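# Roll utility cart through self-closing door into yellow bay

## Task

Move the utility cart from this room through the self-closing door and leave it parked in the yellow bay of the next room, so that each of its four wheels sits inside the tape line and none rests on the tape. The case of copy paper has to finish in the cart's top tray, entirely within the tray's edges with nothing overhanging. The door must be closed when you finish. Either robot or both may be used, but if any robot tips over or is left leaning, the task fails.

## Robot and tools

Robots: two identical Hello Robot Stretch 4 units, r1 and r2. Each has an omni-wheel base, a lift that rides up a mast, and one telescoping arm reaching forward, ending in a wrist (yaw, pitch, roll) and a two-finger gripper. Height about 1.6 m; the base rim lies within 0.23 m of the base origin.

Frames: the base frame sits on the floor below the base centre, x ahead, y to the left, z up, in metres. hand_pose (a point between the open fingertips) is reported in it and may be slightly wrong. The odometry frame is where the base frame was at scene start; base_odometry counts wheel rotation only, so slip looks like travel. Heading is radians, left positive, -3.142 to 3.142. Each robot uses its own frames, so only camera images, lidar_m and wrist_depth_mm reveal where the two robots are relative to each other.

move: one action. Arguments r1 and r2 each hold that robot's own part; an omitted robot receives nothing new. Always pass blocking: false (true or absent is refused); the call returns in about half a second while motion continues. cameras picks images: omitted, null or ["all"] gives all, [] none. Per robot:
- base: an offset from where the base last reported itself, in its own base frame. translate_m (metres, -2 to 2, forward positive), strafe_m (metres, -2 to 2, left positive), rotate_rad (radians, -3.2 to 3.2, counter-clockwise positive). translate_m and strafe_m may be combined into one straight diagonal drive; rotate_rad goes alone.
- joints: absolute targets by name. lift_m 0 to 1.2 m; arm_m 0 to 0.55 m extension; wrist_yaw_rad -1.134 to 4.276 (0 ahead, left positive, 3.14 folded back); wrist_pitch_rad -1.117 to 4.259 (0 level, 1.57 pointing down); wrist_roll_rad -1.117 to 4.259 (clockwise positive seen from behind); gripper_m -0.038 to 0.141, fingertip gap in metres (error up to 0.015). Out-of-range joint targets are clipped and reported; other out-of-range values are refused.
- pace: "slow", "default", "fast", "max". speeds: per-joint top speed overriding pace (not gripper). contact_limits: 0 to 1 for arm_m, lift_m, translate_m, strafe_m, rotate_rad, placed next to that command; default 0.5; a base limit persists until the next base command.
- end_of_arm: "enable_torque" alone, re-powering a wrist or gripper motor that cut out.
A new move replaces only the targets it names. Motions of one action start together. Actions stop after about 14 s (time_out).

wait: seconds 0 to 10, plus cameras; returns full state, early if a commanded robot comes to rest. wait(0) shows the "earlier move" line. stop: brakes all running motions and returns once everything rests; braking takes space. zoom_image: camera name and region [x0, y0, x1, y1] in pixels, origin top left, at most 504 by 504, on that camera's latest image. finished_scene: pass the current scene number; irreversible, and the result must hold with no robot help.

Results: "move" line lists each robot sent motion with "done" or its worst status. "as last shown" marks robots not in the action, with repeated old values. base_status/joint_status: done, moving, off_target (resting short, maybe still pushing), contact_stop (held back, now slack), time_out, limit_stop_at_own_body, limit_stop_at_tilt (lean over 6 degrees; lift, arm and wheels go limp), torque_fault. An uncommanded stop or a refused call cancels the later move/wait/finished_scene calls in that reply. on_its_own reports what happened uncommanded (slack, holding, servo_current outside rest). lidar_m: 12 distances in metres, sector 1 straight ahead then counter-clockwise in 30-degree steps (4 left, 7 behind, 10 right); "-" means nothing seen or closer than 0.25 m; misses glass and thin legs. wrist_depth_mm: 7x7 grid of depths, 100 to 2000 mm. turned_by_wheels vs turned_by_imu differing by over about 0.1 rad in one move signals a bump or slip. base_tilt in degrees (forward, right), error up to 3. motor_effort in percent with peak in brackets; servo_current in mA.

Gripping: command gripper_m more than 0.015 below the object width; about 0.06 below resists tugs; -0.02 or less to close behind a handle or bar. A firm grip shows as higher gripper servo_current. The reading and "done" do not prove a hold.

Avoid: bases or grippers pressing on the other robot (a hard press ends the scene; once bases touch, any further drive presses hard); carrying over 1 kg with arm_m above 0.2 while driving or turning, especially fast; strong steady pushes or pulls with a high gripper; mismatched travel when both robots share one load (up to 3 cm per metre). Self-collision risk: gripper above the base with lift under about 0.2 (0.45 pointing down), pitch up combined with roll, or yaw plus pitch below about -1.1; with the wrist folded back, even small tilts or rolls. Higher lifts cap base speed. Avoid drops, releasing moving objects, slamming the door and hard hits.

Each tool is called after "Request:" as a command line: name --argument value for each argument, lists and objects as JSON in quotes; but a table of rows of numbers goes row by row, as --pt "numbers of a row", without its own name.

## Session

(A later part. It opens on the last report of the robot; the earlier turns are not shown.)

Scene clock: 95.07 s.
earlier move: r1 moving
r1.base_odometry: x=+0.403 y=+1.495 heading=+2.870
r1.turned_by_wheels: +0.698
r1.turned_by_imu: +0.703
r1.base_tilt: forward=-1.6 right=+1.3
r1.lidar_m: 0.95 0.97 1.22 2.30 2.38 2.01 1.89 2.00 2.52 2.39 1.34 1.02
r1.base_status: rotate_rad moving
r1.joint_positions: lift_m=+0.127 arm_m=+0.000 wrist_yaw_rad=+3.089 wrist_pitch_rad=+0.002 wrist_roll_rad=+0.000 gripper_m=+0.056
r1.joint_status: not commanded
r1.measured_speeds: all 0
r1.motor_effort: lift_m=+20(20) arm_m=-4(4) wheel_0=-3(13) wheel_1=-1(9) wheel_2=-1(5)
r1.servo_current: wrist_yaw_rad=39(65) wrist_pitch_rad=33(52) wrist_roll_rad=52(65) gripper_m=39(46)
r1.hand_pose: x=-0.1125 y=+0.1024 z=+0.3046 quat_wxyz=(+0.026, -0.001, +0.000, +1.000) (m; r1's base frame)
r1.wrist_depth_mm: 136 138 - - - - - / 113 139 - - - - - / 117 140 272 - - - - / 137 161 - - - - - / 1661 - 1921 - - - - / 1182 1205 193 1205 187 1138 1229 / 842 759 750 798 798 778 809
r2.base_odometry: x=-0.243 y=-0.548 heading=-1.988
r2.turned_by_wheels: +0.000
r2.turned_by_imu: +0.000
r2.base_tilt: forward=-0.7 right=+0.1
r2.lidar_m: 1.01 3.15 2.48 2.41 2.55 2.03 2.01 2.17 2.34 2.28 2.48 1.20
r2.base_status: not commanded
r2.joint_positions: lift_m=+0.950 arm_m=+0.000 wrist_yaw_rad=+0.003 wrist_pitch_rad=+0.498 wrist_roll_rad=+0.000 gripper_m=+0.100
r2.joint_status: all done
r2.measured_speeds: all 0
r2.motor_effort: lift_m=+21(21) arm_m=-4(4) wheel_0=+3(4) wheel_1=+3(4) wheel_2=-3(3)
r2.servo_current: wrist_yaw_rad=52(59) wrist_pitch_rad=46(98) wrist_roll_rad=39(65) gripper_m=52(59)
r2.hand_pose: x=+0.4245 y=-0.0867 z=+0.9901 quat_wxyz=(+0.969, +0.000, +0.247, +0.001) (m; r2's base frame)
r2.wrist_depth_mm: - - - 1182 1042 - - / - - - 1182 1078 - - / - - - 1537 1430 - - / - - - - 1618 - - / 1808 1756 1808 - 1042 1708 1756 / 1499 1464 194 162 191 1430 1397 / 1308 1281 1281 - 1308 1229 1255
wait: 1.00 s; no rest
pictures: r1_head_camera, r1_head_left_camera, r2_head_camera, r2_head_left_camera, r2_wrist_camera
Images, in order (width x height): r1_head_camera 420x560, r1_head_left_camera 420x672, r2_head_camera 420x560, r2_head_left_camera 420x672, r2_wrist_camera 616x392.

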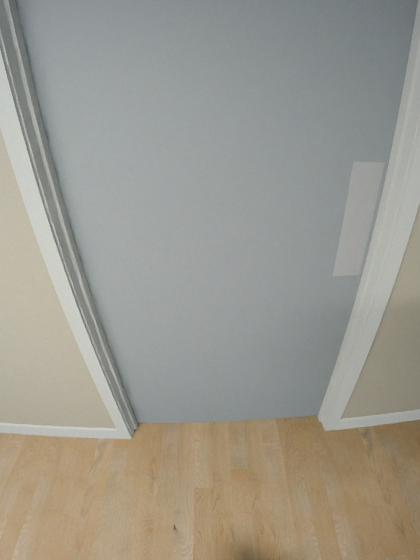

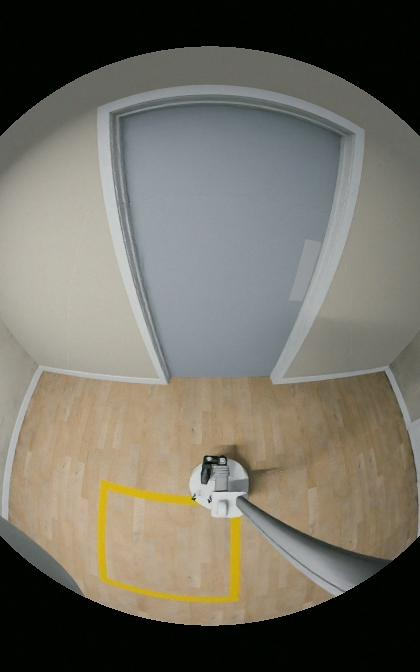

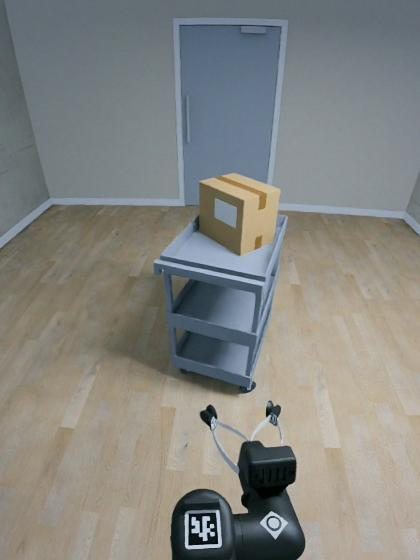

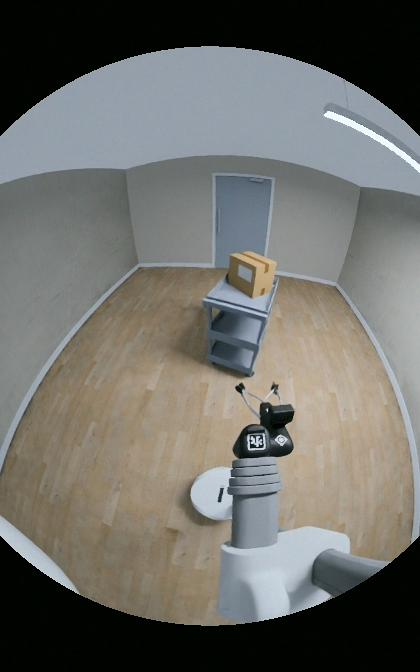

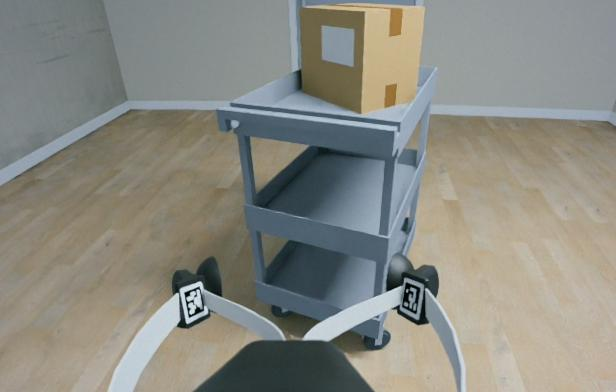

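Request:
move --r1 '{"base":{"translate_m":0.35,"strafe_m":-0.2}}' --r2 '{"joints":{"lift_m":1.18,"arm_m":0.45,"wrist_pitch_rad":1.0}}' --blocking false --cameras '[]'

Request:
wait --seconds 2.5 --cameras '[]'

Request:
wait --seconds 1 --cameras '["r1_head_left_camera","r2_head_camera","r2_wrist_camera"]'

Request:
zoom_image --camera "r2_head_camera" --region '[100, 120, 340, 420]'

Scene clock: 110.27 s.
earlier move: r1 done
move: r1 moving; r2 moving
r1.base_odometry: x=+0.378 y=+1.521 heading=+2.870
r1.turned_by_wheels: +0.000
r1.turned_by_imu: +0.000
r1.base_tilt: forward=-1.6 right=+1.3
r1.lidar_m: 0.92 0.97 1.14 2.32 2.41 2.02 1.93 2.03 2.50 2.36 1.30 0.96
r1.base_status: translate_m moving; strafe_m moving
r1.joint_positions: lift_m=+0.127 arm_m=+0.000 wrist_yaw_rad=+3.089 wrist_pitch_rad=+0.002 wrist_roll_rad=+0.000 gripper_m=+0.056
r1.joint_status: not commanded
r1.measured_speeds: translate_m=+0.121 strafe_m=-0.069 rotate_rad=+0.003 lift_m=+0.000 arm_m=+0.000 wrist_yaw_rad=+0.000 wrist_pitch_rad=+0.000 wrist_roll_rad=+0.000
r1.motor_effort: lift_m=+20(20) arm_m=-4(4) wheel_0=+8(11) wheel_1=+3(3) wheel_2=-8(9)
r1.servo_current: wrist_yaw_rad=46(52) wrist_pitch_rad=39(46) wrist_roll_rad=33(65) gripper_m=39(46)
r1.hand_pose: x=-0.1125 y=+0.1024 z=+0.3046 quat_wxyz=(+0.026, -0.001, +0.000, +1.000) (m; r1's base frame)
r1.wrist_depth_mm: 136 138 - - - - - / 113 139 - - - - - / 117 140 272 - - - - / 137 162 - - - - - / 1661 1661 - - - - - / 1182 1205 194 1205 187 1160 1255 / 854 750 750 798 798 768 809
r2.base_odometry: x=-0.243 y=-0.548 heading=-1.988
r2.turned_by_wheels: +0.000
r2.turned_by_imu: +0.000
r2.base_tilt: forward=-0.7 right=+0.1
r2.lidar_m: 1.02 3.14 2.49 2.41 2.54 2.04 2.01 2.19 2.34 2.27 2.49 1.21
r2.base_status: not commanded
r2.joint_positions: lift_m=+0.988 arm_m=+0.051 wrist_yaw_rad=+0.003 wrist_pitch_rad=+0.970 wrist_roll_rad=+0.000 gripper_m=+0.100
r2.joint_status: lift_m moving; arm_m moving; wrist_pitch_rad moving
r2.measured_speeds: translate_m=+0.000 strafe_m=+0.000 rotate_rad=+0.000 lift_m=+0.146 arm_m=+0.195 wrist_yaw_rad=-0.001 wrist_pitch_rad=+0.703 wrist_roll_rad=+0.000
r2.motor_effort: lift_m=+20(24) arm_m=+5(10) wheel_0=+3(3) wheel_1=+4(4) wheel_2=-3(3)
r2.servo_current: wrist_yaw_rad=46(52) wrist_pitch_rad=33(98) wrist_roll_rad=33(52) gripper_m=52(52)
r2.hand_pose: x=+0.3847 y=-0.0870 z=+0.9280 quat_wxyz=(+0.885, -0.001, +0.466, +0.001) (m; r2's base frame)
r2.wrist_depth_mm: - - - - 1118 1921 1863 / 1756 1756 1756 - 1499 1708 1618 / 1576 1576 1537 - 1464 1499 1464 / 1397 1366 1397 1366 1336 1336 1336 / 1255 1255 1255 1229 1229 1229 1205 / 1160 1160 195 1138 195 1118 1098 / 1098 1042 1098 - 1042 1042 1008
pictures: none
No camera images: "cameras" was empty.

Scene clock: 112.17 s.
earlier move: r1 moving; r2 done
r1.base_odometry: x=+0.120 y=+1.781 heading=+2.870
r1.turned_by_wheels: +0.000
r1.turned_by_imu: -0.001
r1.base_tilt: forward=-1.6 right=+1.3
r1.lidar_m: 0.61 0.64 0.84 1.92 2.60 2.33 2.23 2.30 2.31 2.20 0.83 0.64
r1.base_status: translate_m moving; strafe_m moving
r1.joint_positions: lift_m=+0.127 arm_m=+0.000 wrist_yaw_rad=+3.089 wrist_pitch_rad=+0.002 wrist_roll_rad=+0.000 gripper_m=+0.056
r1.joint_status: not commanded
r1.measured_speeds: translate_m=+0.001 strafe_m=-0.001 rotate_rad=+0.000 lift_m=+0.000 arm_m=+0.000 wrist_yaw_rad=+0.000 wrist_pitch_rad=+0.000 wrist_roll_rad=+0.000
r1.motor_effort: lift_m=+20(20) arm_m=-4(4) wheel_0=+0(13) wheel_1=+2(7) wheel_2=+1(9)
r1.servo_current: wrist_yaw_rad=46(72) wrist_pitch_rad=46(52) wrist_roll_rad=59(65) gripper_m=39(46)
r1.hand_pose: x=-0.1125 y=+0.1024 z=+0.3046 quat_wxyz=(+0.026, -0.001, +0.000, +1.000) (m; r1's base frame)
r1.wrist_depth_mm: 136 138 - - - - - / 113 139 - - - - - / 117 140 272 - - - - / 137 162 - - - - - / 1921 - - - - - - / 1205 1182 195 1182 187 1160 1118 / 842 750 741 798 788 778 820
r2.base_odometry: x=-0.243 y=-0.548 heading=-1.988
r2.turned_by_wheels: +0.000
r2.turned_by_imu: +0.000
r2.base_tilt: forward=-0.7 right=+0.1
r2.lidar_m: 1.01 3.12 2.50 2.43 2.56 2.03 2.02 2.19 2.35 2.30 2.49 1.16
r2.base_status: not commanded
r2.joint_positions: lift_m=+1.180 arm_m=+0.450 wrist_yaw_rad=+0.003 wrist_pitch_rad=+0.998 wrist_roll_rad=+0.000 gripper_m=+0.100
r2.joint_status: all done
r2.measured_speeds: all 0
r2.motor_effort: lift_m=+21(25) arm_m=+7(11) wheel_0=+3(4) wheel_1=+4(4) wheel_2=-3(3)
r2.servo_current: wrist_yaw_rad=39(59) wrist_pitch_rad=46(98) wrist_roll_rad=39(65) gripper_m=52(52)
r2.hand_pose: x=+0.7772 y=-0.0870 z=+1.1156 quat_wxyz=(+0.878, -0.001, +0.479, +0.001) (m; r2's base frame)
r2.wrist_depth_mm: - - - 820 707 - - / 1921 1921 768 - 768 1756 1756 / 1756 1708 1661 621 603 1661 1661 / 1537 1537 1499 - 1430 1537 1464 / 1430 1397 1464 1397 1366 1397 1397 / 1308 1336 195 1336 195 1281 1255 / 1229 1205 1229 - 1229 1205 1182
wait: 1.90 of 2.5 s (r2 has come to rest)
pictures: none
No camera images: "cameras" was empty.

Scene clock: 112.43 s.
earlier move: r1 done
r1.base_odometry: x=+0.120 y=+1.781 heading=+2.870
r1.turned_by_wheels: +0.000
r1.turned_by_imu: +0.000
r1.base_tilt: forward=-1.6 right=+1.3
r1.lidar_m: 0.61 0.65 0.86 1.91 2.60 2.35 2.22 2.31 2.34 2.17 0.82 0.63
r1.base_status: done
r1.joint_positions: lift_m=+0.127 arm_m=+0.000 wrist_yaw_rad=+3.089 wrist_pitch_rad=+0.002 wrist_roll_rad=+0.000 gripper_m=+0.056
r1.joint_status: not commanded
r1.measured_speeds: all 0
r1.motor_effort: lift_m=+20(20) arm_m=-4(4) wheel_0=+1(13) wheel_1=+2(7) wheel_2=+0(9)
r1.servo_current: wrist_yaw_rad=52(72) wrist_pitch_rad=39(52) wrist_roll_rad=46(65) gripper_m=39(46)
r1.hand_pose: x=-0.1125 y=+0.1024 z=+0.3046 quat_wxyz=(+0.026, -0.001, +0.000, +1.000) (m; r1's base frame)
r1.wrist_depth_mm: 136 138 - - - - - / 113 139 - - - - - / 117 140 271 - - - - / 137 161 - - - - - / 1983 - - - - - - / 1160 1229 193 1229 187 1160 1138 / 866 750 750 798 788 778 809
r2.base_odometry: x=-0.243 y=-0.548 heading=-1.988
r2.turned_by_wheels: +0.000
r2.turned_by_imu: +0.000
r2.base_tilt: forward=-0.7 right=+0.1
r2.lidar_m: 1.01 3.13 2.49 2.41 2.59 2.04 1.99 2.19 2.32 2.27 2.50 1.23
r2.base_status: not commanded
r2.joint_positions: lift_m=+1.180 arm_m=+0.450 wrist_yaw_rad=+0.003 wrist_pitch_rad=+0.998 wrist_roll_rad=+0.000 gripper_m=+0.100
r2.joint_status: all done
r2.measured_speeds: all 0
r2.motor_effort: lift_m=+21(25) arm_m=+7(11) wheel_0=+3(4) wheel_1=+3(4) wheel_2=-3(3)
r2.servo_current: wrist_yaw_rad=39(59) wrist_pitch_rad=39(98) wrist_roll_rad=46(65) gripper_m=52(52)
r2.hand_pose: x=+0.7772 y=-0.0870 z=+1.1156 quat_wxyz=(+0.878, -0.001, +0.479, +0.001) (m; r2's base frame)
r2.wrist_depth_mm: - - - 820 707 - - / 1983 1921 768 - 759 1808 1808 / 1756 1708 1618 621 609 1618 1708 / 1576 1576 1499 - 1430 1499 1464 / 1397 1464 1397 1366 1366 1366 1366 / 1308 1281 195 1336 194 1308 1255 / 1229 1229 1205 - 1205 1182 1182
wait: 0.27 of 1 s (r1 has come to rest)
pictures: r1_head_left_camera, r2_head_camera, r2_wrist_camera
Images, in order (width x height): r1_head_left_camera 420x672, r2_head_camera 420x560, r2_wrist_camera 616x392.

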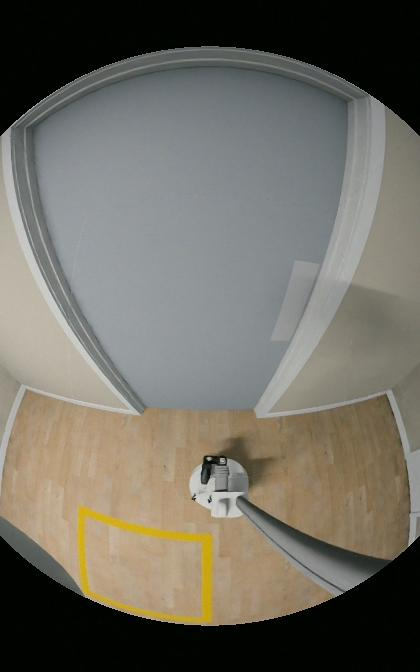

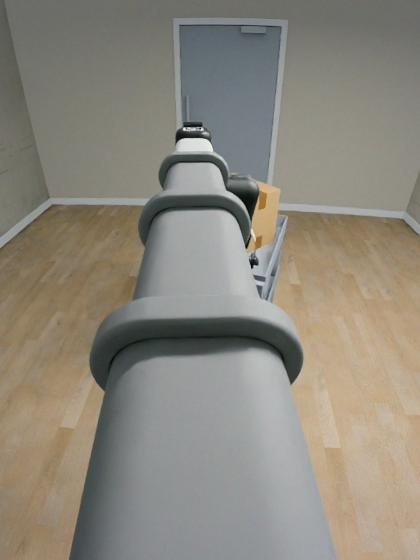

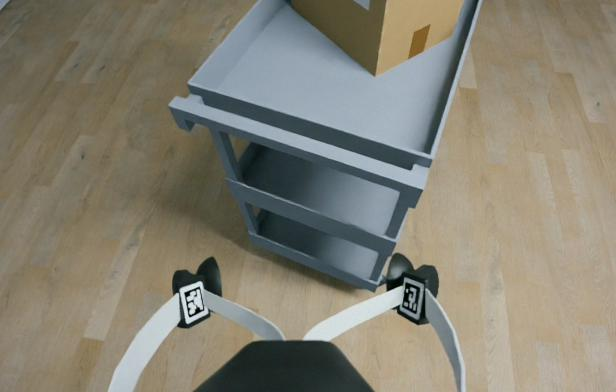

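Scaled by 1.680 from the camera's 420x560 image, which has a finer 1200x1600 frame.

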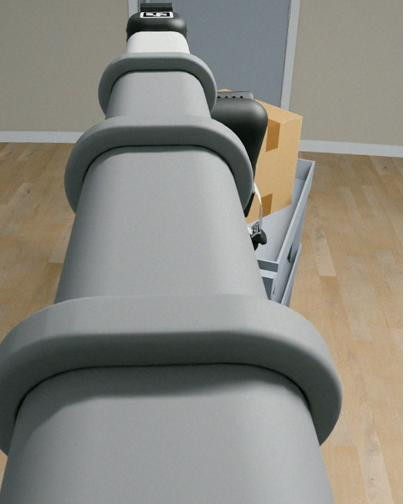

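Request:
move --r2 '{"base":{"translate_m":0.2},"joints":{"arm_m":0.55}}' --blocking false --cameras '[]'

Request:
wait --seconds 1.5 --cameras '["r2_wrist_camera","r2_head_left_camera"]'

Request:
zoom_image --camera "r2_wrist_camera" --region '[150, 0, 580, 300]'

Scene clock: 117.83 s.
move: r2 moving
r1: as last shown
r1.lidar_m: 0.62 0.65 0.85 1.91 2.59 2.35 2.22 2.33 2.29 2.20 0.84 0.64
r1.motor_effort: lift_m=+20(20) arm_m=-4(4) wheel_0=+1(2) wheel_1=+2(3) wheel_2=+0(0)
r1.servo_current: wrist_yaw_rad=39(52) wrist_pitch_rad=46(46) wrist_roll_rad=52(65) gripper_m=46(46)
r1.wrist_depth_mm: 136 138 - - - - - / 113 139 - - - - - / 118 140 272 - - - - / 137 162 - - - - - / 1863 - - - - - - / 1182 1229 194 1182 187 1160 1138 / 854 750 750 809 798 778 809
r2.base_odometry: x=-0.256 y=-0.577 heading=-1.988
r2.turned_by_wheels: +0.000
r2.turned_by_imu: +0.001
r2.base_tilt: forward=-0.7 right=+0.1
r2.lidar_m: 0.98 3.14 2.47 2.41 2.63 2.07 2.03 2.23 2.32 2.31 2.50 1.12
r2.base_status: translate_m moving
r2.joint_positions: lift_m=+1.180 arm_m=+0.500 wrist_yaw_rad=+0.003 wrist_pitch_rad=+0.998 wrist_roll_rad=+0.000 gripper_m=+0.100
r2.joint_status: arm_m moving
joint sent to its limit — r2.arm_m, upper limit.
r2.measured_speeds: translate_m=+0.122 strafe_m=-0.001 rotate_rad=-0.001 lift_m=+0.000 arm_m=+0.192 wrist_yaw_rad=+0.000 wrist_pitch_rad=+0.000 wrist_roll_rad=+0.000
r2.motor_effort: lift_m=+21(21) arm_m=+9(11) wheel_0=+6(9) wheel_1=+7(8) wheel_2=-12(13)
r2.servo_current: wrist_yaw_rad=52(65) wrist_pitch_rad=39(46) wrist_roll_rad=46(52) gripper_m=46(52)
r2.hand_pose: x=+0.8278 y=-0.0870 z=+1.1155 quat_wxyz=(+0.878, -0.001, +0.479, +0.001) (m; r2's base frame)
r2.wrist_depth_mm: - - - 768 615 1983 - / 1921 1921 788 - 723 1756 1863 / 1756 1708 634 597 - 1618 1661 / 1576 1576 1537 - 559 1499 1499 / 1430 1397 1397 917 530 1366 1397 / 1336 1308 193 1308 191 1281 1255 / 1255 1205 1229 - 1205 1160 1160
pictures: none
No camera images: "cameras" was empty.

Scene clock: 119.33 s.
earlier move: r2 moving
r1.base_odometry: x=+0.120 y=+1.781 heading=+2.870
r1.turned_by_wheels: +0.000
r1.turned_by_imu: +0.000
r1.base_tilt: forward=-1.6 right=+1.3
r1.lidar_m: 0.60 0.65 0.85 1.92 2.61 2.35 2.23 2.32 2.29 2.19 0.80 0.62
r1.base_status: not commanded
r1.joint_positions: lift_m=+0.127 arm_m=+0.000 wrist_yaw_rad=+3.089 wrist_pitch_rad=+0.002 wrist_roll_rad=+0.000 gripper_m=+0.056
r1.joint_status: not commanded
r1.measured_speeds: all 0
r1.motor_effort: lift_m=+20(20) arm_m=-4(4) wheel_0=+1(2) wheel_1=+2(3) wheel_2=+0(0)
r1.servo_current: wrist_yaw_rad=52(65) wrist_pitch_rad=46(52) wrist_roll_rad=46(65) gripper_m=39(52)
r1.hand_pose: x=-0.1125 y=+0.1024 z=+0.3046 quat_wxyz=(+0.026, -0.001, +0.000, +1.000) (m; r1's base frame)
r1.wrist_depth_mm: 136 138 - - - - - / 113 139 - - - - - / 118 139 273 - - - - / 137 161 - - - - - / 1983 - - - - - - / 1205 1205 193 1182 187 1160 1138 / 842 750 750 798 788 778 798
r2.base_odometry: x=-0.324 y=-0.731 heading=-1.988
r2.turned_by_wheels: +0.000
r2.turned_by_imu: +0.000
r2.base_tilt: forward=-0.7 right=+0.1
r2.lidar_m: 0.83 3.10 2.44 2.39 2.64 2.23 2.19 2.40 2.35 2.33 2.54 0.82
r2.base_status: translate_m moving
r2.joint_positions: lift_m=+1.180 arm_m=+0.547 wrist_yaw_rad=+0.003 wrist_pitch_rad=+0.998 wrist_roll_rad=+0.000 gripper_m=+0.100
r2.joint_status: all done
joint sent to its limit — r2.arm_m, upper limit.
r2.measured_speeds: all 0
r2.motor_effort: lift_m=+21(21) arm_m=+7(11) wheel_0=+3(10) wheel_1=+3(9) wheel_2=-3(14)
r2.servo_current: wrist_yaw_rad=46(65) wrist_pitch_rad=39(46) wrist_roll_rad=39(59) gripper_m=52(59)
r2.hand_pose: x=+0.8747 y=-0.0870 z=+1.1156 quat_wxyz=(+0.878, -0.001, +0.479, +0.001) (m; r2's base frame)
r2.wrist_depth_mm: - - - 544 421 418 - / 1983 1921 1863 634 445 496 1863 / 1708 1708 1618 654 539 603 1661 / 1576 1576 609 - 615 609 1499 / 1430 1397 504 - - 1336 1366 / 1336 1336 193 469 187 1281 1308 / 1229 1229 1205 - 466 1160 1205
wait: 1.50 s; no rest
pictures: r2_head_left_camera, r2_wrist_camera
Images, in order (width x height): r2_head_left_camera 420x672, r2_wrist_camera 616x392.

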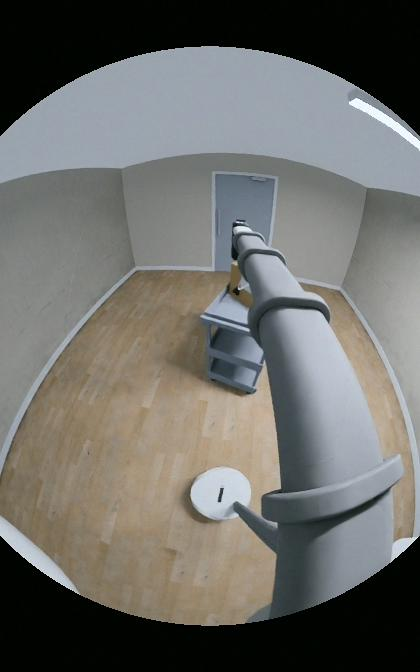

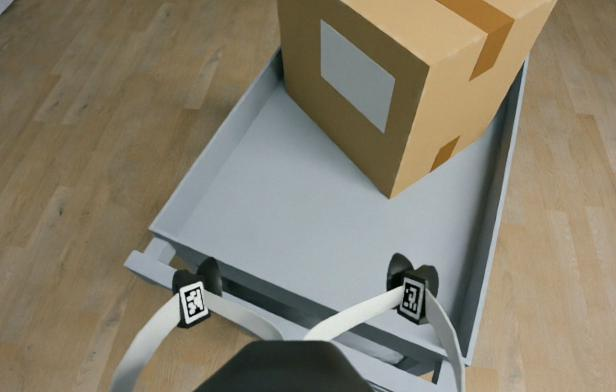

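Scaled by 1.172.

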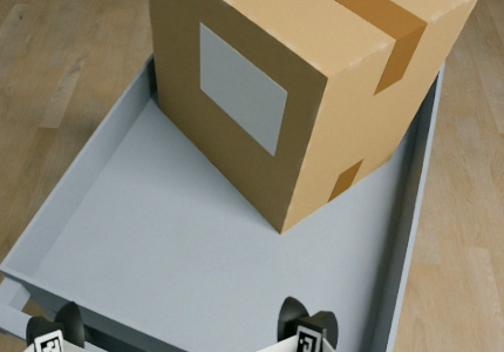

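Request:
move --r2 '{"base":{"translate_m":0.22},"joints":{"wrist_pitch_rad":0.7,"lift_m":1.2}}' --blocking false --cameras '[]'

Request:
wait --seconds 1.8 --cameras '[]'

Request:
wait --seconds 0.5 --cameras '["r2_wrist_camera","r2_head_right_camera"]'

Request:
zoom_image --camera "r2_head_right_camera" --region '[120, 200, 320, 420]'

Scene clock: 131.80 s.
earlier move: r2 done
move: r2 moving
r1: as last shown
r1.lidar_m: 0.61 0.63 0.85 1.89 2.61 2.36 2.23 2.32 2.30 2.18 0.83 0.63
r1.motor_effort: lift_m=+20(20) arm_m=-4(4) wheel_0=+1(1) wheel_1=+2(3) wheel_2=+0(0)
r1.servo_current: wrist_yaw_rad=33(65) wrist_pitch_rad=46(46) wrist_roll_rad=46(59) gripper_m=33(46)
r1.wrist_depth_mm: 136 138 - - - - - / 113 139 - - - - - / 117 140 273 - - - - / 137 162 - - - - - / 1983 - - - - - - / 1182 1205 194 1182 187 1160 1138 / 842 750 759 798 788 778 820
r2.base_odometry: x=-0.337 y=-0.760 heading=-1.988
r2.turned_by_wheels: +0.000
r2.turned_by_imu: +0.001
r2.base_tilt: forward=-0.7 right=+0.0
r2.lidar_m: 0.81 3.11 2.45 2.41 2.62 2.28 2.23 2.46 2.37 2.31 2.52 0.80
r2.base_status: translate_m moving
r2.joint_positions: lift_m=+1.200 arm_m=+0.547 wrist_yaw_rad=+0.002 wrist_pitch_rad=+0.708 wrist_roll_rad=+0.000 gripper_m=+0.100
r2.joint_status: lift_m moving; wrist_pitch_rad moving
r2.measured_speeds: translate_m=+0.119 strafe_m=+0.000 rotate_rad=+0.002 lift_m=+0.009 arm_m=+0.000 wrist_yaw_rad=+0.000 wrist_pitch_rad=-0.046 wrist_roll_rad=+0.000
r2.motor_effort: lift_m=+20(26) arm_m=+6(7) wheel_0=+3(11) wheel_1=+6(8) wheel_2=-12(12)
r2.servo_current: wrist_yaw_rad=52(65) wrist_pitch_rad=26(104) wrist_roll_rad=46(59) gripper_m=52(59)
r2.hand_pose: x=+0.9376 y=-0.0869 z=+1.1904 quat_wxyz=(+0.938, +0.000, +0.347, +0.001) (m; r2's base frame)
r2.wrist_depth_mm: - - - - - - - / - - - - 647 - - / - - - 574 525 521 - / - - - 640 462 473 1921 / 1808 1756 1756 668 477 603 1708 / 1537 1499 188 162 193 603 1464 / 1397 554 - - - - 1336
pictures: none
No camera images: "cameras" was empty.

Scene clock: 133.47 s.
earlier move: r2 done
r1.base_odometry: x=+0.120 y=+1.781 heading=+2.870
r1.turned_by_wheels: +0.000
r1.turned_by_imu: +0.000
r1.base_tilt: forward=-1.6 right=+1.3
r1.lidar_m: 0.61 0.64 0.86 1.91 2.60 2.36 2.23 2.33 2.29 2.19 0.82 0.64
r1.base_status: not commanded
r1.joint_positions: lift_m=+0.127 arm_m=+0.000 wrist_yaw_rad=+3.089 wrist_pitch_rad=+0.002 wrist_roll_rad=+0.000 gripper_m=+0.056
r1.joint_status: not commanded
r1.measured_speeds: all 0
r1.motor_effort: lift_m=+20(20) arm_m=-4(4) wheel_0=+1(1) wheel_1=+2(3) wheel_2=+0(0)
r1.servo_current: wrist_yaw_rad=39(72) wrist_pitch_rad=46(46) wrist_roll_rad=39(65) gripper_m=39(46)
r1.hand_pose: x=-0.1125 y=+0.1024 z=+0.3046 quat_wxyz=(+0.026, -0.001, +0.000, +1.000) (m; r1's base frame)
r1.wrist_depth_mm: 137 138 - - - - - / 113 139 - - - - - / 117 139 271 - - - - / 137 162 - - - - - / 1921 - - - - - - / 1160 1182 193 1205 188 1182 1138 / 854 750 759 809 788 759 820
r2.base_odometry: x=-0.413 y=-0.932 heading=-1.988
r2.turned_by_wheels: +0.000
r2.turned_by_imu: +0.001
r2.base_tilt: forward=-0.7 right=+0.1
r2.lidar_m: 0.62 3.07 2.44 2.38 2.62 2.48 2.43 2.65 2.38 2.35 2.53 0.62
r2.base_status: done
r2.joint_positions: lift_m=+1.200 arm_m=+0.547 wrist_yaw_rad=+0.002 wrist_pitch_rad=+0.707 wrist_roll_rad=+0.000 gripper_m=+0.100
r2.joint_status: all done
r2.measured_speeds: all 0
r2.motor_effort: lift_m=+21(26) arm_m=+7(7) wheel_0=+3(12) wheel_1=+4(9) wheel_2=-2(14)
r2.servo_current: wrist_yaw_rad=46(65) wrist_pitch_rad=46(104) wrist_roll_rad=65(65) gripper_m=52(59)
r2.hand_pose: x=+0.9378 y=-0.0869 z=+1.1907 quat_wxyz=(+0.938, +0.000, +0.346, +0.001) (m; r2's base frame)
r2.wrist_depth_mm: - - - - - - - / - - - - - - - / - - - - - - - / - - - 449 445 439 1921 / 1808 1708 1708 424 384 377 377 / 1499 1537 193 452 197 332 336 / 1397 1336 1308 - 310 300 521
wait: 1.67 of 1.8 s (r2 has come to rest)
pictures: none
No camera images: "cameras" was empty.

Scene clock: 133.97 s.
r1.base_odometry: x=+0.120 y=+1.781 heading=+2.870
r1.turned_by_wheels: +0.000
r1.turned_by_imu: +0.000
r1.base_tilt: forward=-1.6 right=+1.2
r1.lidar_m: 0.62 0.65 0.85 1.90 2.62 2.37 2.23 2.32 2.33 2.19 0.82 0.63
r1.base_status: not commanded
r1.joint_positions: lift_m=+0.127 arm_m=+0.000 wrist_yaw_rad=+3.089 wrist_pitch_rad=+0.002 wrist_roll_rad=+0.000 gripper_m=+0.056
r1.joint_status: not commanded
r1.measured_speeds: all 0
r1.motor_effort: lift_m=+20(20) arm_m=-4(4) wheel_0=+1(1) wheel_1=+2(3) wheel_2=+0(0)
r1.servo_current: wrist_yaw_rad=39(72) wrist_pitch_rad=46(46) wrist_roll_rad=33(65) gripper_m=39(46)
r1.hand_pose: x=-0.1125 y=+0.1024 z=+0.3046 quat_wxyz=(+0.026, -0.001, +0.000, +1.000) (m; r1's base frame)
r1.wrist_depth_mm: 136 139 - - - - - / 113 139 - - - - - / 117 140 273 - - - - / 137 161 - - - - - / 1921 - - - - - - / 1182 1182 193 1205 187 1138 1138 / 842 741 759 809 798 788 831
r2.base_odometry: x=-0.413 y=-0.932 heading=-1.988
r2.turned_by_wheels: +0.000
r2.turned_by_imu: +0.000
r2.base_tilt: forward=-0.6 right=+0.1
r2.lidar_m: 0.62 3.05 2.43 2.38 2.58 2.45 2.42 2.66 2.38 2.34 2.51 0.62
r2.base_status: done
r2.joint_positions: lift_m=+1.200 arm_m=+0.547 wrist_yaw_rad=+0.002 wrist_pitch_rad=+0.707 wrist_roll_rad=+0.000 gripper_m=+0.100
r2.joint_status: all done
r2.measured_speeds: all 0
r2.motor_effort: lift_m=+21(26) arm_m=+7(7) wheel_0=+4(12) wheel_1=+3(9) wheel_2=-3(14)
r2.servo_current: wrist_yaw_rad=46(65) wrist_pitch_rad=46(104) wrist_roll_rad=46(65) gripper_m=46(59)
r2.hand_pose: x=+0.9378 y=-0.0869 z=+1.1907 quat_wxyz=(+0.938, +0.000, +0.346, +0.001) (m; r2's base frame)
r2.wrist_depth_mm: - - - - - - - / - - - - - - - / - - - - - - - / - - - 452 442 439 1921 / 1756 1756 1708 424 382 375 377 / 1537 1499 194 452 196 330 336 / 1430 1308 1336 - 310 300 521
wait: 0.50 s; at rest by 0.27 s
pictures: r2_head_right_camera, r2_wrist_camera
Images, in order (width x height): r2_head_right_camera 420x672, r2_wrist_camera 616x392.

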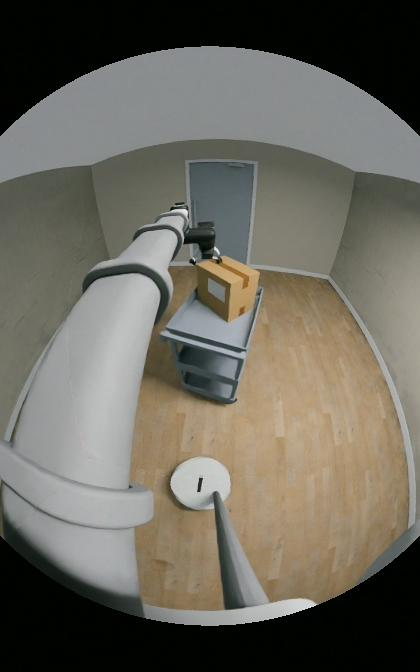

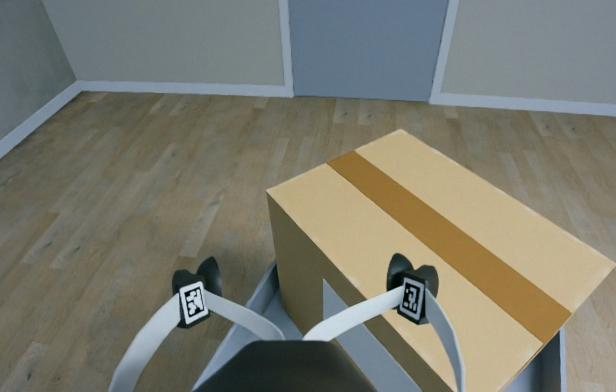

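Scaled by 2.291 from the camera's 420x672 image, which has a finer 600x960 frame.

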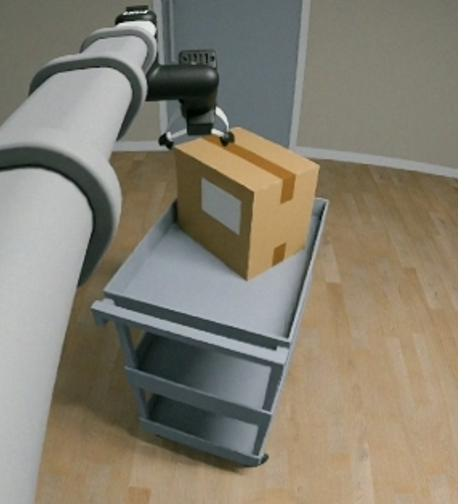

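Request:
move --r2 '{"base":{"translate_m":0.25,"strafe_m":0.75},"joints":{"wrist_pitch_rad":0.3,"arm_m":0.1}}' --blocking false --cameras '[]'

Request:
wait --seconds 3.5 --cameras '[]'

Request:
wait --seconds 1 --cameras '["r2_head_right_camera","r2_head_camera"]'

Request:
zoom_image --camera "r2_head_right_camera" --region '[200, 220, 420, 460]'

Scene clock: 172.87 s.
move: r2 moving
r1: as last shown
r1.base_tilt: forward=-1.6 right=+1.3
r1.lidar_m: 0.61 0.64 0.84 1.95 2.62 2.35 2.24 2.32 2.31 2.19 0.82 0.61
r1.servo_current: wrist_yaw_rad=52(59) wrist_pitch_rad=33(46) wrist_roll_rad=52(72) gripper_m=46(52)
r1.wrist_depth_mm: 136 139 - - - - - / 113 139 - - - - - / 117 140 272 - - - - / 137 161 - - - - - / 1921 - - - - - - / 1205 1205 194 1182 188 1160 1138 / 854 741 759 809 788 778 820
r2.base_odometry: x=-0.390 y=-0.954 heading=-1.988
r2.turned_by_wheels: +0.000
r2.turned_by_imu: +0.000
r2.base_tilt: forward=-0.7 right=+0.1
r2.lidar_m: 0.65 3.05 2.40 2.34 2.58 2.46 2.42 2.64 2.41 2.36 2.60 0.60
r2.base_status: translate_m moving; strafe_m moving
r2.joint_positions: lift_m=+1.200 arm_m=+0.497 wrist_yaw_rad=+0.002 wrist_pitch_rad=+0.314 wrist_roll_rad=+0.000 gripper_m=+0.100
r2.joint_status: arm_m moving; wrist_pitch_rad moving
r2.measured_speeds: translate_m=+0.039 strafe_m=+0.117 rotate_rad=+0.000 lift_m=+0.000 arm_m=-0.195 wrist_yaw_rad=+0.000 wrist_pitch_rad=-0.305 wrist_roll_rad=+0.000
r2.motor_effort: lift_m=+21(21) arm_m=-8(9) wheel_0=-8(10) wheel_1=+12(12) wheel_2=-7(7)
r2.servo_current: wrist_yaw_rad=46(65) wrist_pitch_rad=72(143) wrist_roll_rad=46(59) gripper_m=52(59)
r2.hand_pose: x=+0.9424 y=-0.0867 z=+1.2888 quat_wxyz=(+0.988, +0.000, +0.156, +0.001) (m; r2's base frame)
r2.wrist_depth_mm: - - - - - - - / - - - - - - - / - - - - - - - / - - - - - - - / - - - - - - - / - - 195 - 195 - - / 1863 1808 1921 - 439 424 430
pictures: none
No camera images: "cameras" was empty.

Scene clock: 176.37 s.
earlier move: r2 moving
r1.base_odometry: x=+0.120 y=+1.781 heading=+2.870
r1.turned_by_wheels: +0.000
r1.turned_by_imu: +0.000
r1.base_tilt: forward=-1.6 right=+1.2
r1.lidar_m: 0.61 0.63 0.87 1.91 2.61 2.36 2.24 2.32 2.32 2.18 0.84 0.64
r1.base_status: not commanded
r1.joint_positions: lift_m=+0.127 arm_m=+0.000 wrist_yaw_rad=+3.089 wrist_pitch_rad=+0.002 wrist_roll_rad=+0.000 gripper_m=+0.056
r1.joint_status: not commanded
r1.measured_speeds: all 0
r1.motor_effort: lift_m=+20(20) arm_m=-4(4) wheel_0=+0(1) wheel_1=+2(3) wheel_2=+0(0)
r1.servo_current: wrist_yaw_rad=46(65) wrist_pitch_rad=46(52) wrist_roll_rad=46(72) gripper_m=46(52)
r1.hand_pose: x=-0.1125 y=+0.1024 z=+0.3046 quat_wxyz=(+0.026, -0.001, +0.000, +1.000) (m; r1's base frame)
r1.wrist_depth_mm: 136 139 - - - - - / 113 139 - - - - - / 118 140 272 - - - - / 137 161 - - - - - / 1983 - - - - - - / 1205 1182 194 1205 188 1160 1118 / 854 750 741 798 798 778 820
r2.base_odometry: x=+0.171 y=-1.464 heading=-1.988
r2.turned_by_wheels: +0.000
r2.turned_by_imu: +0.001
r2.base_tilt: forward=-0.7 right=+0.1
r2.lidar_m: 3.20 2.09 1.66 1.62 1.74 2.62 2.56 2.78 3.17 3.13 0.76 0.89
r2.base_status: translate_m moving; strafe_m moving
r2.joint_positions: lift_m=+1.200 arm_m=+0.100 wrist_yaw_rad=+0.002 wrist_pitch_rad=+0.307 wrist_roll_rad=+0.000 gripper_m=+0.100
r2.joint_status: all done
r2.measured_speeds: all 0
r2.motor_effort: lift_m=+21(21) arm_m=-7(11) wheel_0=-2(12) wheel_1=+4(14) wheel_2=-4(9)
r2.servo_current: wrist_yaw_rad=46(65) wrist_pitch_rad=39(143) wrist_roll_rad=52(59) gripper_m=52(59)
r2.hand_pose: x=+0.5462 y=-0.0868 z=+1.2907 quat_wxyz=(+0.988, +0.000, +0.153, +0.001) (m; r2's base frame)
r2.wrist_depth_mm: - - - - - - - / - - - - - - - / - - - - - - - / - - - - - - - / - - - - - - - / - - 195 - 195 - - / 1808 1808 1863 - 1863 1756 1808
wait: 3.50 s; no rest
pictures: none
No camera images: "cameras" was empty.

Scene clock: 176.47 s.
earlier move: r2 done
r1.base_odometry: x=+0.120 y=+1.781 heading=+2.870
r1.turned_by_wheels: +0.000
r1.turned_by_imu: +0.000
r1.base_tilt: forward=-1.6 right=+1.3
r1.lidar_m: 0.59 0.64 0.84 1.91 2.62 2.36 2.23 2.33 2.31 2.18 0.83 0.61
r1.base_status: not commanded
r1.joint_positions: lift_m=+0.127 arm_m=+0.000 wrist_yaw_rad=+3.089 wrist_pitch_rad=+0.002 wrist_roll_rad=+0.000 gripper_m=+0.056
r1.joint_status: not commanded
r1.measured_speeds: all 0
r1.motor_effort: lift_m=+20(20) arm_m=-4(4) wheel_0=+1(1) wheel_1=+2(3) wheel_2=+0(0)
r1.servo_current: wrist_yaw_rad=46(65) wrist_pitch_rad=39(52) wrist_roll_rad=52(72) gripper_m=46(52)
r1.hand_pose: x=-0.1125 y=+0.1024 z=+0.3046 quat_wxyz=(+0.026, -0.001, +0.000, +1.000) (m; r1's base frame)
r1.wrist_depth_mm: 136 139 - - - - - / 113 139 - - - - - / 117 140 273 - - - - / 137 161 - - - - - / 1921 - - - - - - / 1205 1182 193 1182 187 1182 1118 / 854 759 759 798 788 768 809
r2.base_odometry: x=+0.171 y=-1.464 heading=-1.988
r2.turned_by_wheels: +0.000
r2.turned_by_imu: +0.000
r2.base_tilt: forward=-0.7 right=+0.0
r2.lidar_m: 3.20 2.08 1.63 1.63 1.76 2.62 2.59 2.81 3.15 3.12 0.74 0.86
r2.base_status: done
r2.joint_positions: lift_m=+1.200 arm_m=+0.100 wrist_yaw_rad=+0.002 wrist_pitch_rad=+0.307 wrist_roll_rad=+0.000 gripper_m=+0.100
r2.joint_status: all done
r2.measured_speeds: all 0
r2.motor_effort: lift_m=+21(21) arm_m=-7(11) wheel_0=-2(12) wheel_1=+3(14) wheel_2=-4(9)
r2.servo_current: wrist_yaw_rad=46(65) wrist_pitch_rad=46(143) wrist_roll_rad=52(59) gripper_m=52(59)
r2.hand_pose: x=+0.5462 y=-0.0868 z=+1.2907 quat_wxyz=(+0.988, +0.000, +0.153, +0.001) (m; r2's base frame)
r2.wrist_depth_mm: - - - - - - - / - - - - - - - / - - - - - - - / - - - - - - - / - - - - - - - / - - 193 - 196 - - / 1808 1863 1863 - 1808 1808 1808
wait: 0.10 of 1 s (r2 has come to rest)
pictures: r2_head_camera, r2_head_right_camera
Images, in order (width x height): r2_head_camera 420x560, r2_head_right_camera 420x672.

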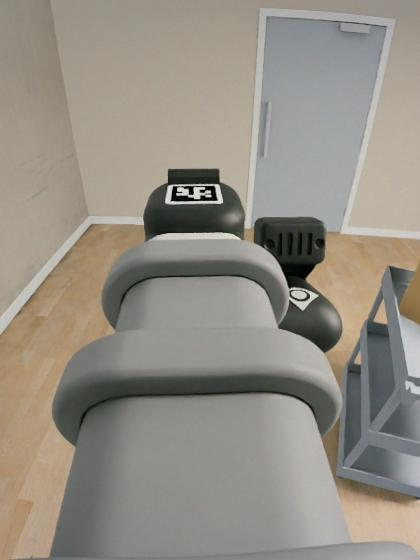

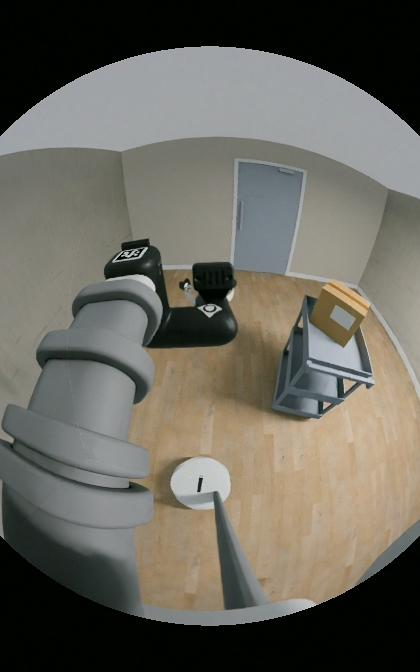

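Scaled by 2.100 from the camera's 420x672 image, which has a finer 600x960 frame.

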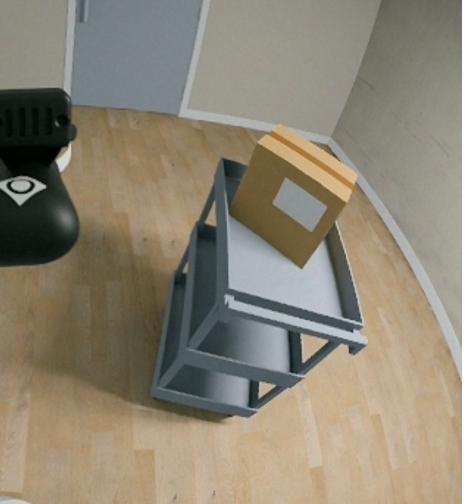

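Request:
move --r2 '{"base":{"rotate_rad":-0.85},"joints":{"wrist_pitch_rad":0.55,"arm_m":0.0}}' --blocking false --cameras '[]'

Request:
wait --seconds 1.6 --cameras '["r2_wrist_camera"]'

Scene clock: 187.87 s.
move: r2 moving
r1: as last shown
r1.base_tilt: forward=-1.5 right=+1.3
r1.lidar_m: 0.59 0.63 0.84 1.91 2.59 2.33 2.23 2.33 2.29 2.19 0.84 0.60
r1.servo_current: wrist_yaw_rad=46(65) wrist_pitch_rad=39(52) wrist_roll_rad=52(59) gripper_m=39(46)
r1.wrist_depth_mm: 136 139 - - - - - / 113 139 - - - - - / 118 140 272 - - - - / 137 161 - - - - - / 1921 - - - - - - / 1205 1205 194 1182 187 1160 1160 / 854 759 741 788 778 768 820
r2.base_odometry: x=+0.171 y=-1.464 heading=-2.113
r2.turned_by_wheels: -0.125
r2.turned_by_imu: -0.121
r2.base_tilt: forward=-0.7 right=+0.0
r2.lidar_m: 3.18 2.35 1.70 1.61 1.68 2.36 2.59 2.69 3.26 3.10 0.79 0.75
r2.base_status: rotate_rad moving
r2.joint_positions: lift_m=+1.200 arm_m=+0.049 wrist_yaw_rad=+0.002 wrist_pitch_rad=+0.548 wrist_roll_rad=+0.000 gripper_m=+0.100
r2.joint_status: arm_m moving; wrist_pitch_rad moving
r2.measured_speeds: translate_m=+0.000 strafe_m=+0.000 rotate_rad=-0.488 lift_m=+0.000 arm_m=-0.195 wrist_yaw_rad=+0.000 wrist_pitch_rad=+0.018 wrist_roll_rad=+0.000
r2.motor_effort: lift_m=+21(21) arm_m=-7(11) wheel_0=+8(9) wheel_1=+8(8) wheel_2=+7(8)
r2.servo_current: wrist_yaw_rad=46(52) wrist_pitch_rad=52(85) wrist_roll_rad=59(65) gripper_m=52(52)
r2.hand_pose: x=+0.4667 y=-0.0868 z=+1.2277 quat_wxyz=(+0.963, +0.000, +0.271, +0.001) (m; r2's base frame)
r2.wrist_depth_mm: - - - - - - - / - - - - - - - / - - - - - - - / - - - - - - - / - - - - - - 809 / 1808 1756 193 1708 195 1661 - / 1499 1499 1537 - 1499 1430 -
pictures: none
No camera images: "cameras" was empty.

Scene clock: 189.47 s.
earlier move: r2 moving
r1.base_odometry: x=+0.120 y=+1.781 heading=+2.870
r1.turned_by_wheels: +0.000
r1.turned_by_imu: +0.000
r1.base_tilt: forward=-1.6 right=+1.3
r1.lidar_m: 0.61 0.64 0.87 1.89 2.58 2.34 2.23 2.31 2.31 2.20 0.82 0.61
r1.base_status: not commanded
r1.joint_positions: lift_m=+0.127 arm_m=+0.000 wrist_yaw_rad=+3.089 wrist_pitch_rad=+0.002 wrist_roll_rad=+0.000 gripper_m=+0.056
r1.joint_status: not commanded
r1.measured_speeds: all 0
r1.motor_effort: lift_m=+20(20) arm_m=-4(4) wheel_0=+1(2) wheel_1=+2(3) wheel_2=+0(0)
r1.servo_current: wrist_yaw_rad=46(65) wrist_pitch_rad=39(52) wrist_roll_rad=26(65) gripper_m=46(46)
r1.hand_pose: x=-0.1125 y=+0.1024 z=+0.3046 quat_wxyz=(+0.026, -0.001, +0.000, +1.000) (m; r1's base frame)
r1.wrist_depth_mm: 137 138 - - - - - / 113 139 - - - - - / 117 140 271 - - - - / 137 161 - - - - - / 1983 - - - - - - / 1182 1205 195 1205 187 1160 1138 / 854 741 750 798 788 778 820
r2.base_odometry: x=+0.171 y=-1.464 heading=-2.837
r2.turned_by_wheels: -0.724
r2.turned_by_imu: -0.704
r2.base_tilt: forward=-0.7 right=+0.1
r2.lidar_m: 0.77 3.17 2.98 1.83 1.63 1.64 1.92 2.56 2.59 3.12 3.11 0.92
r2.base_status: rotate_rad moving
r2.joint_positions: lift_m=+1.200 arm_m=+0.000 wrist_yaw_rad=+0.002 wrist_pitch_rad=+0.549 wrist_roll_rad=+0.000 gripper_m=+0.100
r2.joint_status: all done
r2.measured_speeds: all 0
r2.motor_effort: lift_m=+21(21) arm_m=-7(11) wheel_0=+4(10) wheel_1=+4(8) wheel_2=+5(10)
r2.servo_current: wrist_yaw_rad=46(52) wrist_pitch_rad=46(85) wrist_roll_rad=46(65) gripper_m=52(59)
r2.hand_pose: x=+0.4174 y=-0.0868 z=+1.2276 quat_wxyz=(+0.963, +0.000, +0.271, +0.001) (m; r2's base frame)
r2.wrist_depth_mm: - - - - - - - / - - - 1060 - - - / - - 1255 946 - - - / - - - 1060 1025 - - / - - - - 866 - 1983 / 1708 1756 190 - 191 1708 1618 / 1537 1499 1537 - 1499 1430 1430
wait: 1.60 s; no rest
pictures: r2_wrist_camera
Images, in order (width x height): r2_wrist_camera 616x392.

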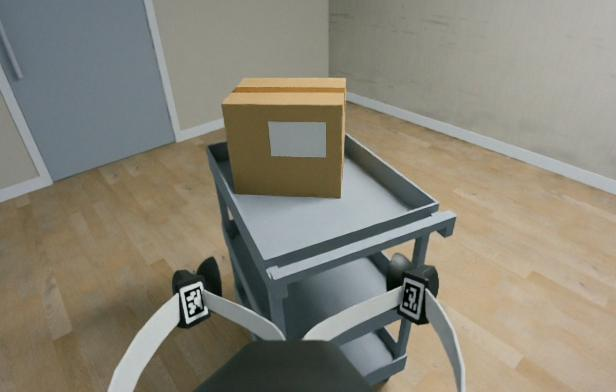

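Request:
move --r2 '{"base":{"translate_m":0.16,"strafe_m":-0.47},"joints":{"wrist_pitch_rad":0.6}}' --blocking false --cameras '[]'

Request:
wait --seconds 2.8 --cameras '[]'

Request:
move --r2 '{"base":{"rotate_rad":0.59},"joints":{"lift_m":1.0}}' --blocking false --cameras '[]'

Request:
wait --seconds 1.6 --cameras '["r2_wrist_camera","r2_head_right_camera"]'

Scene clock: 220.80 s.
earlier move: r2 done
move: r2 moving
r1: as last shown
r1.lidar_m: 0.60 0.63 0.86 1.91 2.58 2.35 2.22 2.32 2.31 2.20 0.80 0.64
r1.motor_effort: lift_m=+20(20) arm_m=-4(4) wheel_0=+1(1) wheel_1=+2(3) wheel_2=+0(0)
r1.servo_current: wrist_yaw_rad=46(72) wrist_pitch_rad=39(46) wrist_roll_rad=59(59) gripper_m=39(46)
r1.wrist_depth_mm: 136 138 - - - - - / 113 139 - - - - - / 118 139 271 - - - - / 137 162 - - - - - / 1921 - - - - - - / 1205 1229 194 1160 188 1182 1118 / 842 750 750 788 788 778 820
r2.base_odometry: x=+0.152 y=-1.439 heading=-2.838
r2.turned_by_wheels: -0.001
r2.turned_by_imu: +0.000
r2.base_tilt: forward=-0.7 right=+0.1
r2.lidar_m: 0.74 3.18 3.05 1.91 1.64 1.67 1.99 2.56 2.57 3.08 3.08 0.93
r2.base_status: translate_m moving; strafe_m moving
r2.joint_positions: lift_m=+1.200 arm_m=+0.000 wrist_yaw_rad=+0.002 wrist_pitch_rad=+0.598 wrist_roll_rad=+0.000 gripper_m=+0.100
r2.joint_status: wrist_pitch_rad moving
r2.measured_speeds: translate_m=+0.038 strafe_m=-0.117 rotate_rad=-0.005 lift_m=+0.000 arm_m=+0.000 wrist_yaw_rad=+0.000 wrist_pitch_rad=+0.000 wrist_roll_rad=+0.000
r2.motor_effort: lift_m=+20(21) arm_m=-7(7) wheel_0=+10(12) wheel_1=-9(10) wheel_2=-10(10)
r2.servo_current: wrist_yaw_rad=39(52) wrist_pitch_rad=52(52) wrist_roll_rad=46(59) gripper_m=52(59)
r2.hand_pose: x=+0.4096 y=-0.0868 z=+1.2155 quat_wxyz=(+0.956, +0.000, +0.295, +0.001) (m; r2's base frame)
r2.wrist_depth_mm: - - - - - - - / - - 1078 946 - - - / - - 1025 991 - - - / - - - - 878 - - / 1983 1921 1921 - 1255 1921 1808 / 1661 1661 193 - 193 1576 1537 / 1499 1464 1464 - 1464 1397 1397
pictures: none
No camera images: "cameras" was empty.

Scene clock: 223.43 s.
earlier move: r2 done
r1.base_odometry: x=+0.120 y=+1.781 heading=+2.870
r1.turned_by_wheels: +0.000
r1.turned_by_imu: +0.000
r1.base_tilt: forward=-1.6 right=+1.3
r1.lidar_m: 0.60 0.64 0.86 1.89 2.60 2.35 2.23 2.34 2.28 2.18 0.84 0.63
r1.base_status: not commanded
r1.joint_positions: lift_m=+0.127 arm_m=+0.000 wrist_yaw_rad=+3.089 wrist_pitch_rad=+0.002 wrist_roll_rad=+0.000 gripper_m=+0.056
r1.joint_status: not commanded
r1.measured_speeds: all 0
r1.motor_effort: lift_m=+20(20) arm_m=-4(4) wheel_0=+1(1) wheel_1=+2(3) wheel_2=+0(0)
r1.servo_current: wrist_yaw_rad=39(72) wrist_pitch_rad=39(52) wrist_roll_rad=52(65) gripper_m=39(46)
r1.hand_pose: x=-0.1125 y=+0.1024 z=+0.3046 quat_wxyz=(+0.026, -0.001, +0.000, +1.000) (m; r1's base frame)
r1.wrist_depth_mm: 136 139 - - - - - / 113 139 - - - - - / 117 140 272 - - - - / 137 161 - - - - - / 1921 - - - - - - / 1182 1205 194 1205 187 1182 1118 / 842 750 759 788 798 778 820
r2.base_odometry: x=-0.122 y=-1.064 heading=-2.837
r2.turned_by_wheels: +0.000
r2.turned_by_imu: +0.001
r2.base_tilt: forward=-0.7 right=+0.0
r2.lidar_m: 0.74 0.74 3.43 2.33 2.08 2.06 2.53 2.38 2.39 2.89 2.67 2.67
r2.base_status: done
r2.joint_positions: lift_m=+1.200 arm_m=+0.000 wrist_yaw_rad=+0.002 wrist_pitch_rad=+0.598 wrist_roll_rad=+0.000 gripper_m=+0.100
r2.joint_status: all done
r2.measured_speeds: all 0
r2.motor_effort: lift_m=+20(21) arm_m=-6(7) wheel_0=+1(16) wheel_1=-4(11) wheel_2=-4(10)
r2.servo_current: wrist_yaw_rad=59(59) wrist_pitch_rad=39(52) wrist_roll_rad=39(65) gripper_m=52(59)
r2.hand_pose: x=+0.4096 y=-0.0868 z=+1.2155 quat_wxyz=(+0.956, +0.000, +0.295, +0.001) (m; r2's base frame)
r2.wrist_depth_mm: - - - - - - - / - 946 - - - - - / 842 854 - - - - - / 976 917 - - - - - / 809 - 778 1921 1921 1863 1863 / 723 - 190 1708 195 1576 1618 / 1366 137 - - 1430 1430 1397
wait: 2.63 of 2.8 s (r2 has come to rest)
pictures: none
No camera images: "cameras" was empty.

Scene clock: 223.93 s.
move: r2 moving
r1: as last shown
r1.lidar_m: 0.61 0.63 0.86 1.93 2.58 2.35 2.21 2.33 2.32 2.19 0.81 0.64
r1.motor_effort: lift_m=+20(20) arm_m=-4(4) wheel_0=+1(1) wheel_1=+2(2) wheel_2=+0(0)
r1.servo_current: wrist_yaw_rad=52(65) wrist_pitch_rad=46(52) wrist_roll_rad=39(52) gripper_m=39(46)
r1.wrist_depth_mm: 136 138 - - - - - / 113 139 - - - - - / 118 140 272 - - - - / 137 162 - - - - - / 1921 - - - - - - / 1205 1182 194 1182 187 1182 1138 / 842 750 759 788 788 778 820
r2.base_odometry: x=-0.122 y=-1.064 heading=-2.712
r2.turned_by_wheels: +0.126
r2.turned_by_imu: +0.122
r2.base_tilt: forward=-0.7 right=+0.1
r2.lidar_m: 0.74 0.74 3.23 2.22 2.09 2.13 2.55 2.37 2.45 2.83 2.66 2.69
r2.base_status: rotate_rad moving
r2.joint_positions: lift_m=+1.162 arm_m=+0.000 wrist_yaw_rad=+0.002 wrist_pitch_rad=+0.598 wrist_roll_rad=+0.000 gripper_m=+0.100
r2.joint_status: lift_m moving
r2.measured_speeds: translate_m=-0.001 strafe_m=+0.000 rotate_rad=+0.486 lift_m=-0.146 arm_m=+0.000 wrist_yaw_rad=+0.000 wrist_pitch_rad=+0.000 wrist_roll_rad=+0.000
r2.motor_effort: lift_m=+15(22) arm_m=-7(7) wheel_0=-8(10) wheel_1=-7(9) wheel_2=-8(10)
r2.servo_current: wrist_yaw_rad=46(52) wrist_pitch_rad=39(46) wrist_roll_rad=52(59) gripper_m=52(59)
r2.hand_pose: x=+0.4096 y=-0.0868 z=+1.1781 quat_wxyz=(+0.956, +0.000, +0.295, +0.001) (m; r2's base frame)
r2.wrist_depth_mm: - - - - - - - / - 866 976 - - - - / - 878 946 - - - - / - 946 931 - - - - / 1808 - 699 1808 1808 1863 1808 / 1576 759 188 1618 195 1576 1576 / 1430 917 - - 1397 1397 1397
pictures: none
No camera images: "cameras" was empty.

Scene clock: 225.33 s.
earlier move: r2 done
r1.base_odometry: x=+0.120 y=+1.781 heading=+2.870
r1.turned_by_wheels: +0.000
r1.turned_by_imu: +0.000
r1.base_tilt: forward=-1.6 right=+1.3
r1.lidar_m: 0.61 0.62 0.85 1.93 2.61 2.35 2.24 2.32 2.31 2.20 0.81 0.61
r1.base_status: not commanded
r1.joint_positions: lift_m=+0.127 arm_m=+0.000 wrist_yaw_rad=+3.089 wrist_pitch_rad=+0.002 wrist_roll_rad=+0.000 gripper_m=+0.056
r1.joint_status: not commanded
r1.measured_speeds: all 0
r1.motor_effort: lift_m=+20(20) arm_m=-4(4) wheel_0=+0(1) wheel_1=+2(3) wheel_2=+0(0)
r1.servo_current: wrist_yaw_rad=52(65) wrist_pitch_rad=39(52) wrist_roll_rad=72(72) gripper_m=39(46)
r1.hand_pose: x=-0.1125 y=+0.1024 z=+0.3046 quat_wxyz=(+0.026, -0.001, +0.000, +1.000) (m; r1's base frame)
r1.wrist_depth_mm: 136 139 - - - - - / 113 139 - - - - - / 117 140 272 - - - - / 137 162 - - - - - / 1863 - - - - - - / 1182 1205 194 1205 187 1182 1118 / 854 750 759 809 798 778 809
r2.base_odometry: x=-0.122 y=-1.064 heading=-2.249
r2.turned_by_wheels: +0.463
r2.turned_by_imu: +0.451
r2.base_tilt: forward=-0.7 right=+0.1
r2.lidar_m: 0.70 3.46 2.30 2.07 2.10 2.59 2.38 2.42 2.92 2.64 2.70 0.75
r2.base_status: done
r2.joint_positions: lift_m=+1.000 arm_m=+0.000 wrist_yaw_rad=+0.002 wrist_pitch_rad=+0.598 wrist_roll_rad=+0.000 gripper_m=+0.100
r2.joint_status: all done
r2.measured_speeds: all 0
r2.motor_effort: lift_m=+14(22) arm_m=-6(7) wheel_0=-3(10) wheel_1=-5(9) wheel_2=-7(10)
r2.servo_current: wrist_yaw_rad=33(59) wrist_pitch_rad=33(46) wrist_roll_rad=52(65) gripper_m=46(59)
r2.hand_pose: x=+0.4096 y=-0.0868 z=+1.0160 quat_wxyz=(+0.956, +0.000, +0.295, +0.001) (m; r2's base frame)
r2.wrist_depth_mm: - - - 854 715 - - / - - - 904 788 - - / - - - 798 820 - - / - - 1863 - - 585 1921 / 1661 1661 1661 - - 1499 1618 / 1397 1430 193 809 186 1366 1336 / 1281 1255 1255 - - 1205 1205
wait: 1.40 of 1.6 s (r2 has come to rest)
pictures: r2_head_right_camera, r2_wrist_camera
Images, in order (width x height): r2_head_right_camera 420x672, r2_wrist_camera 616x392.

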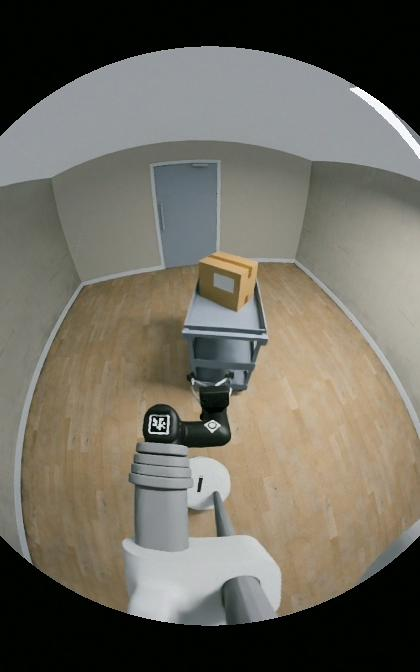

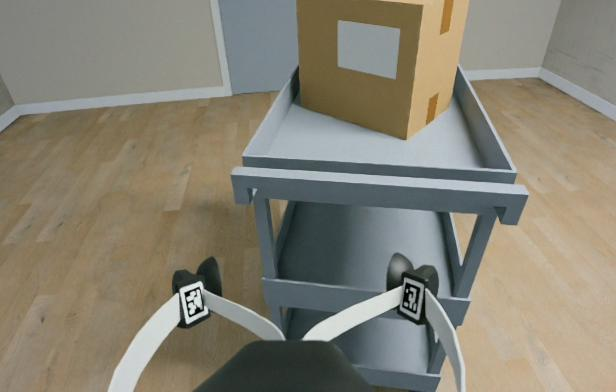

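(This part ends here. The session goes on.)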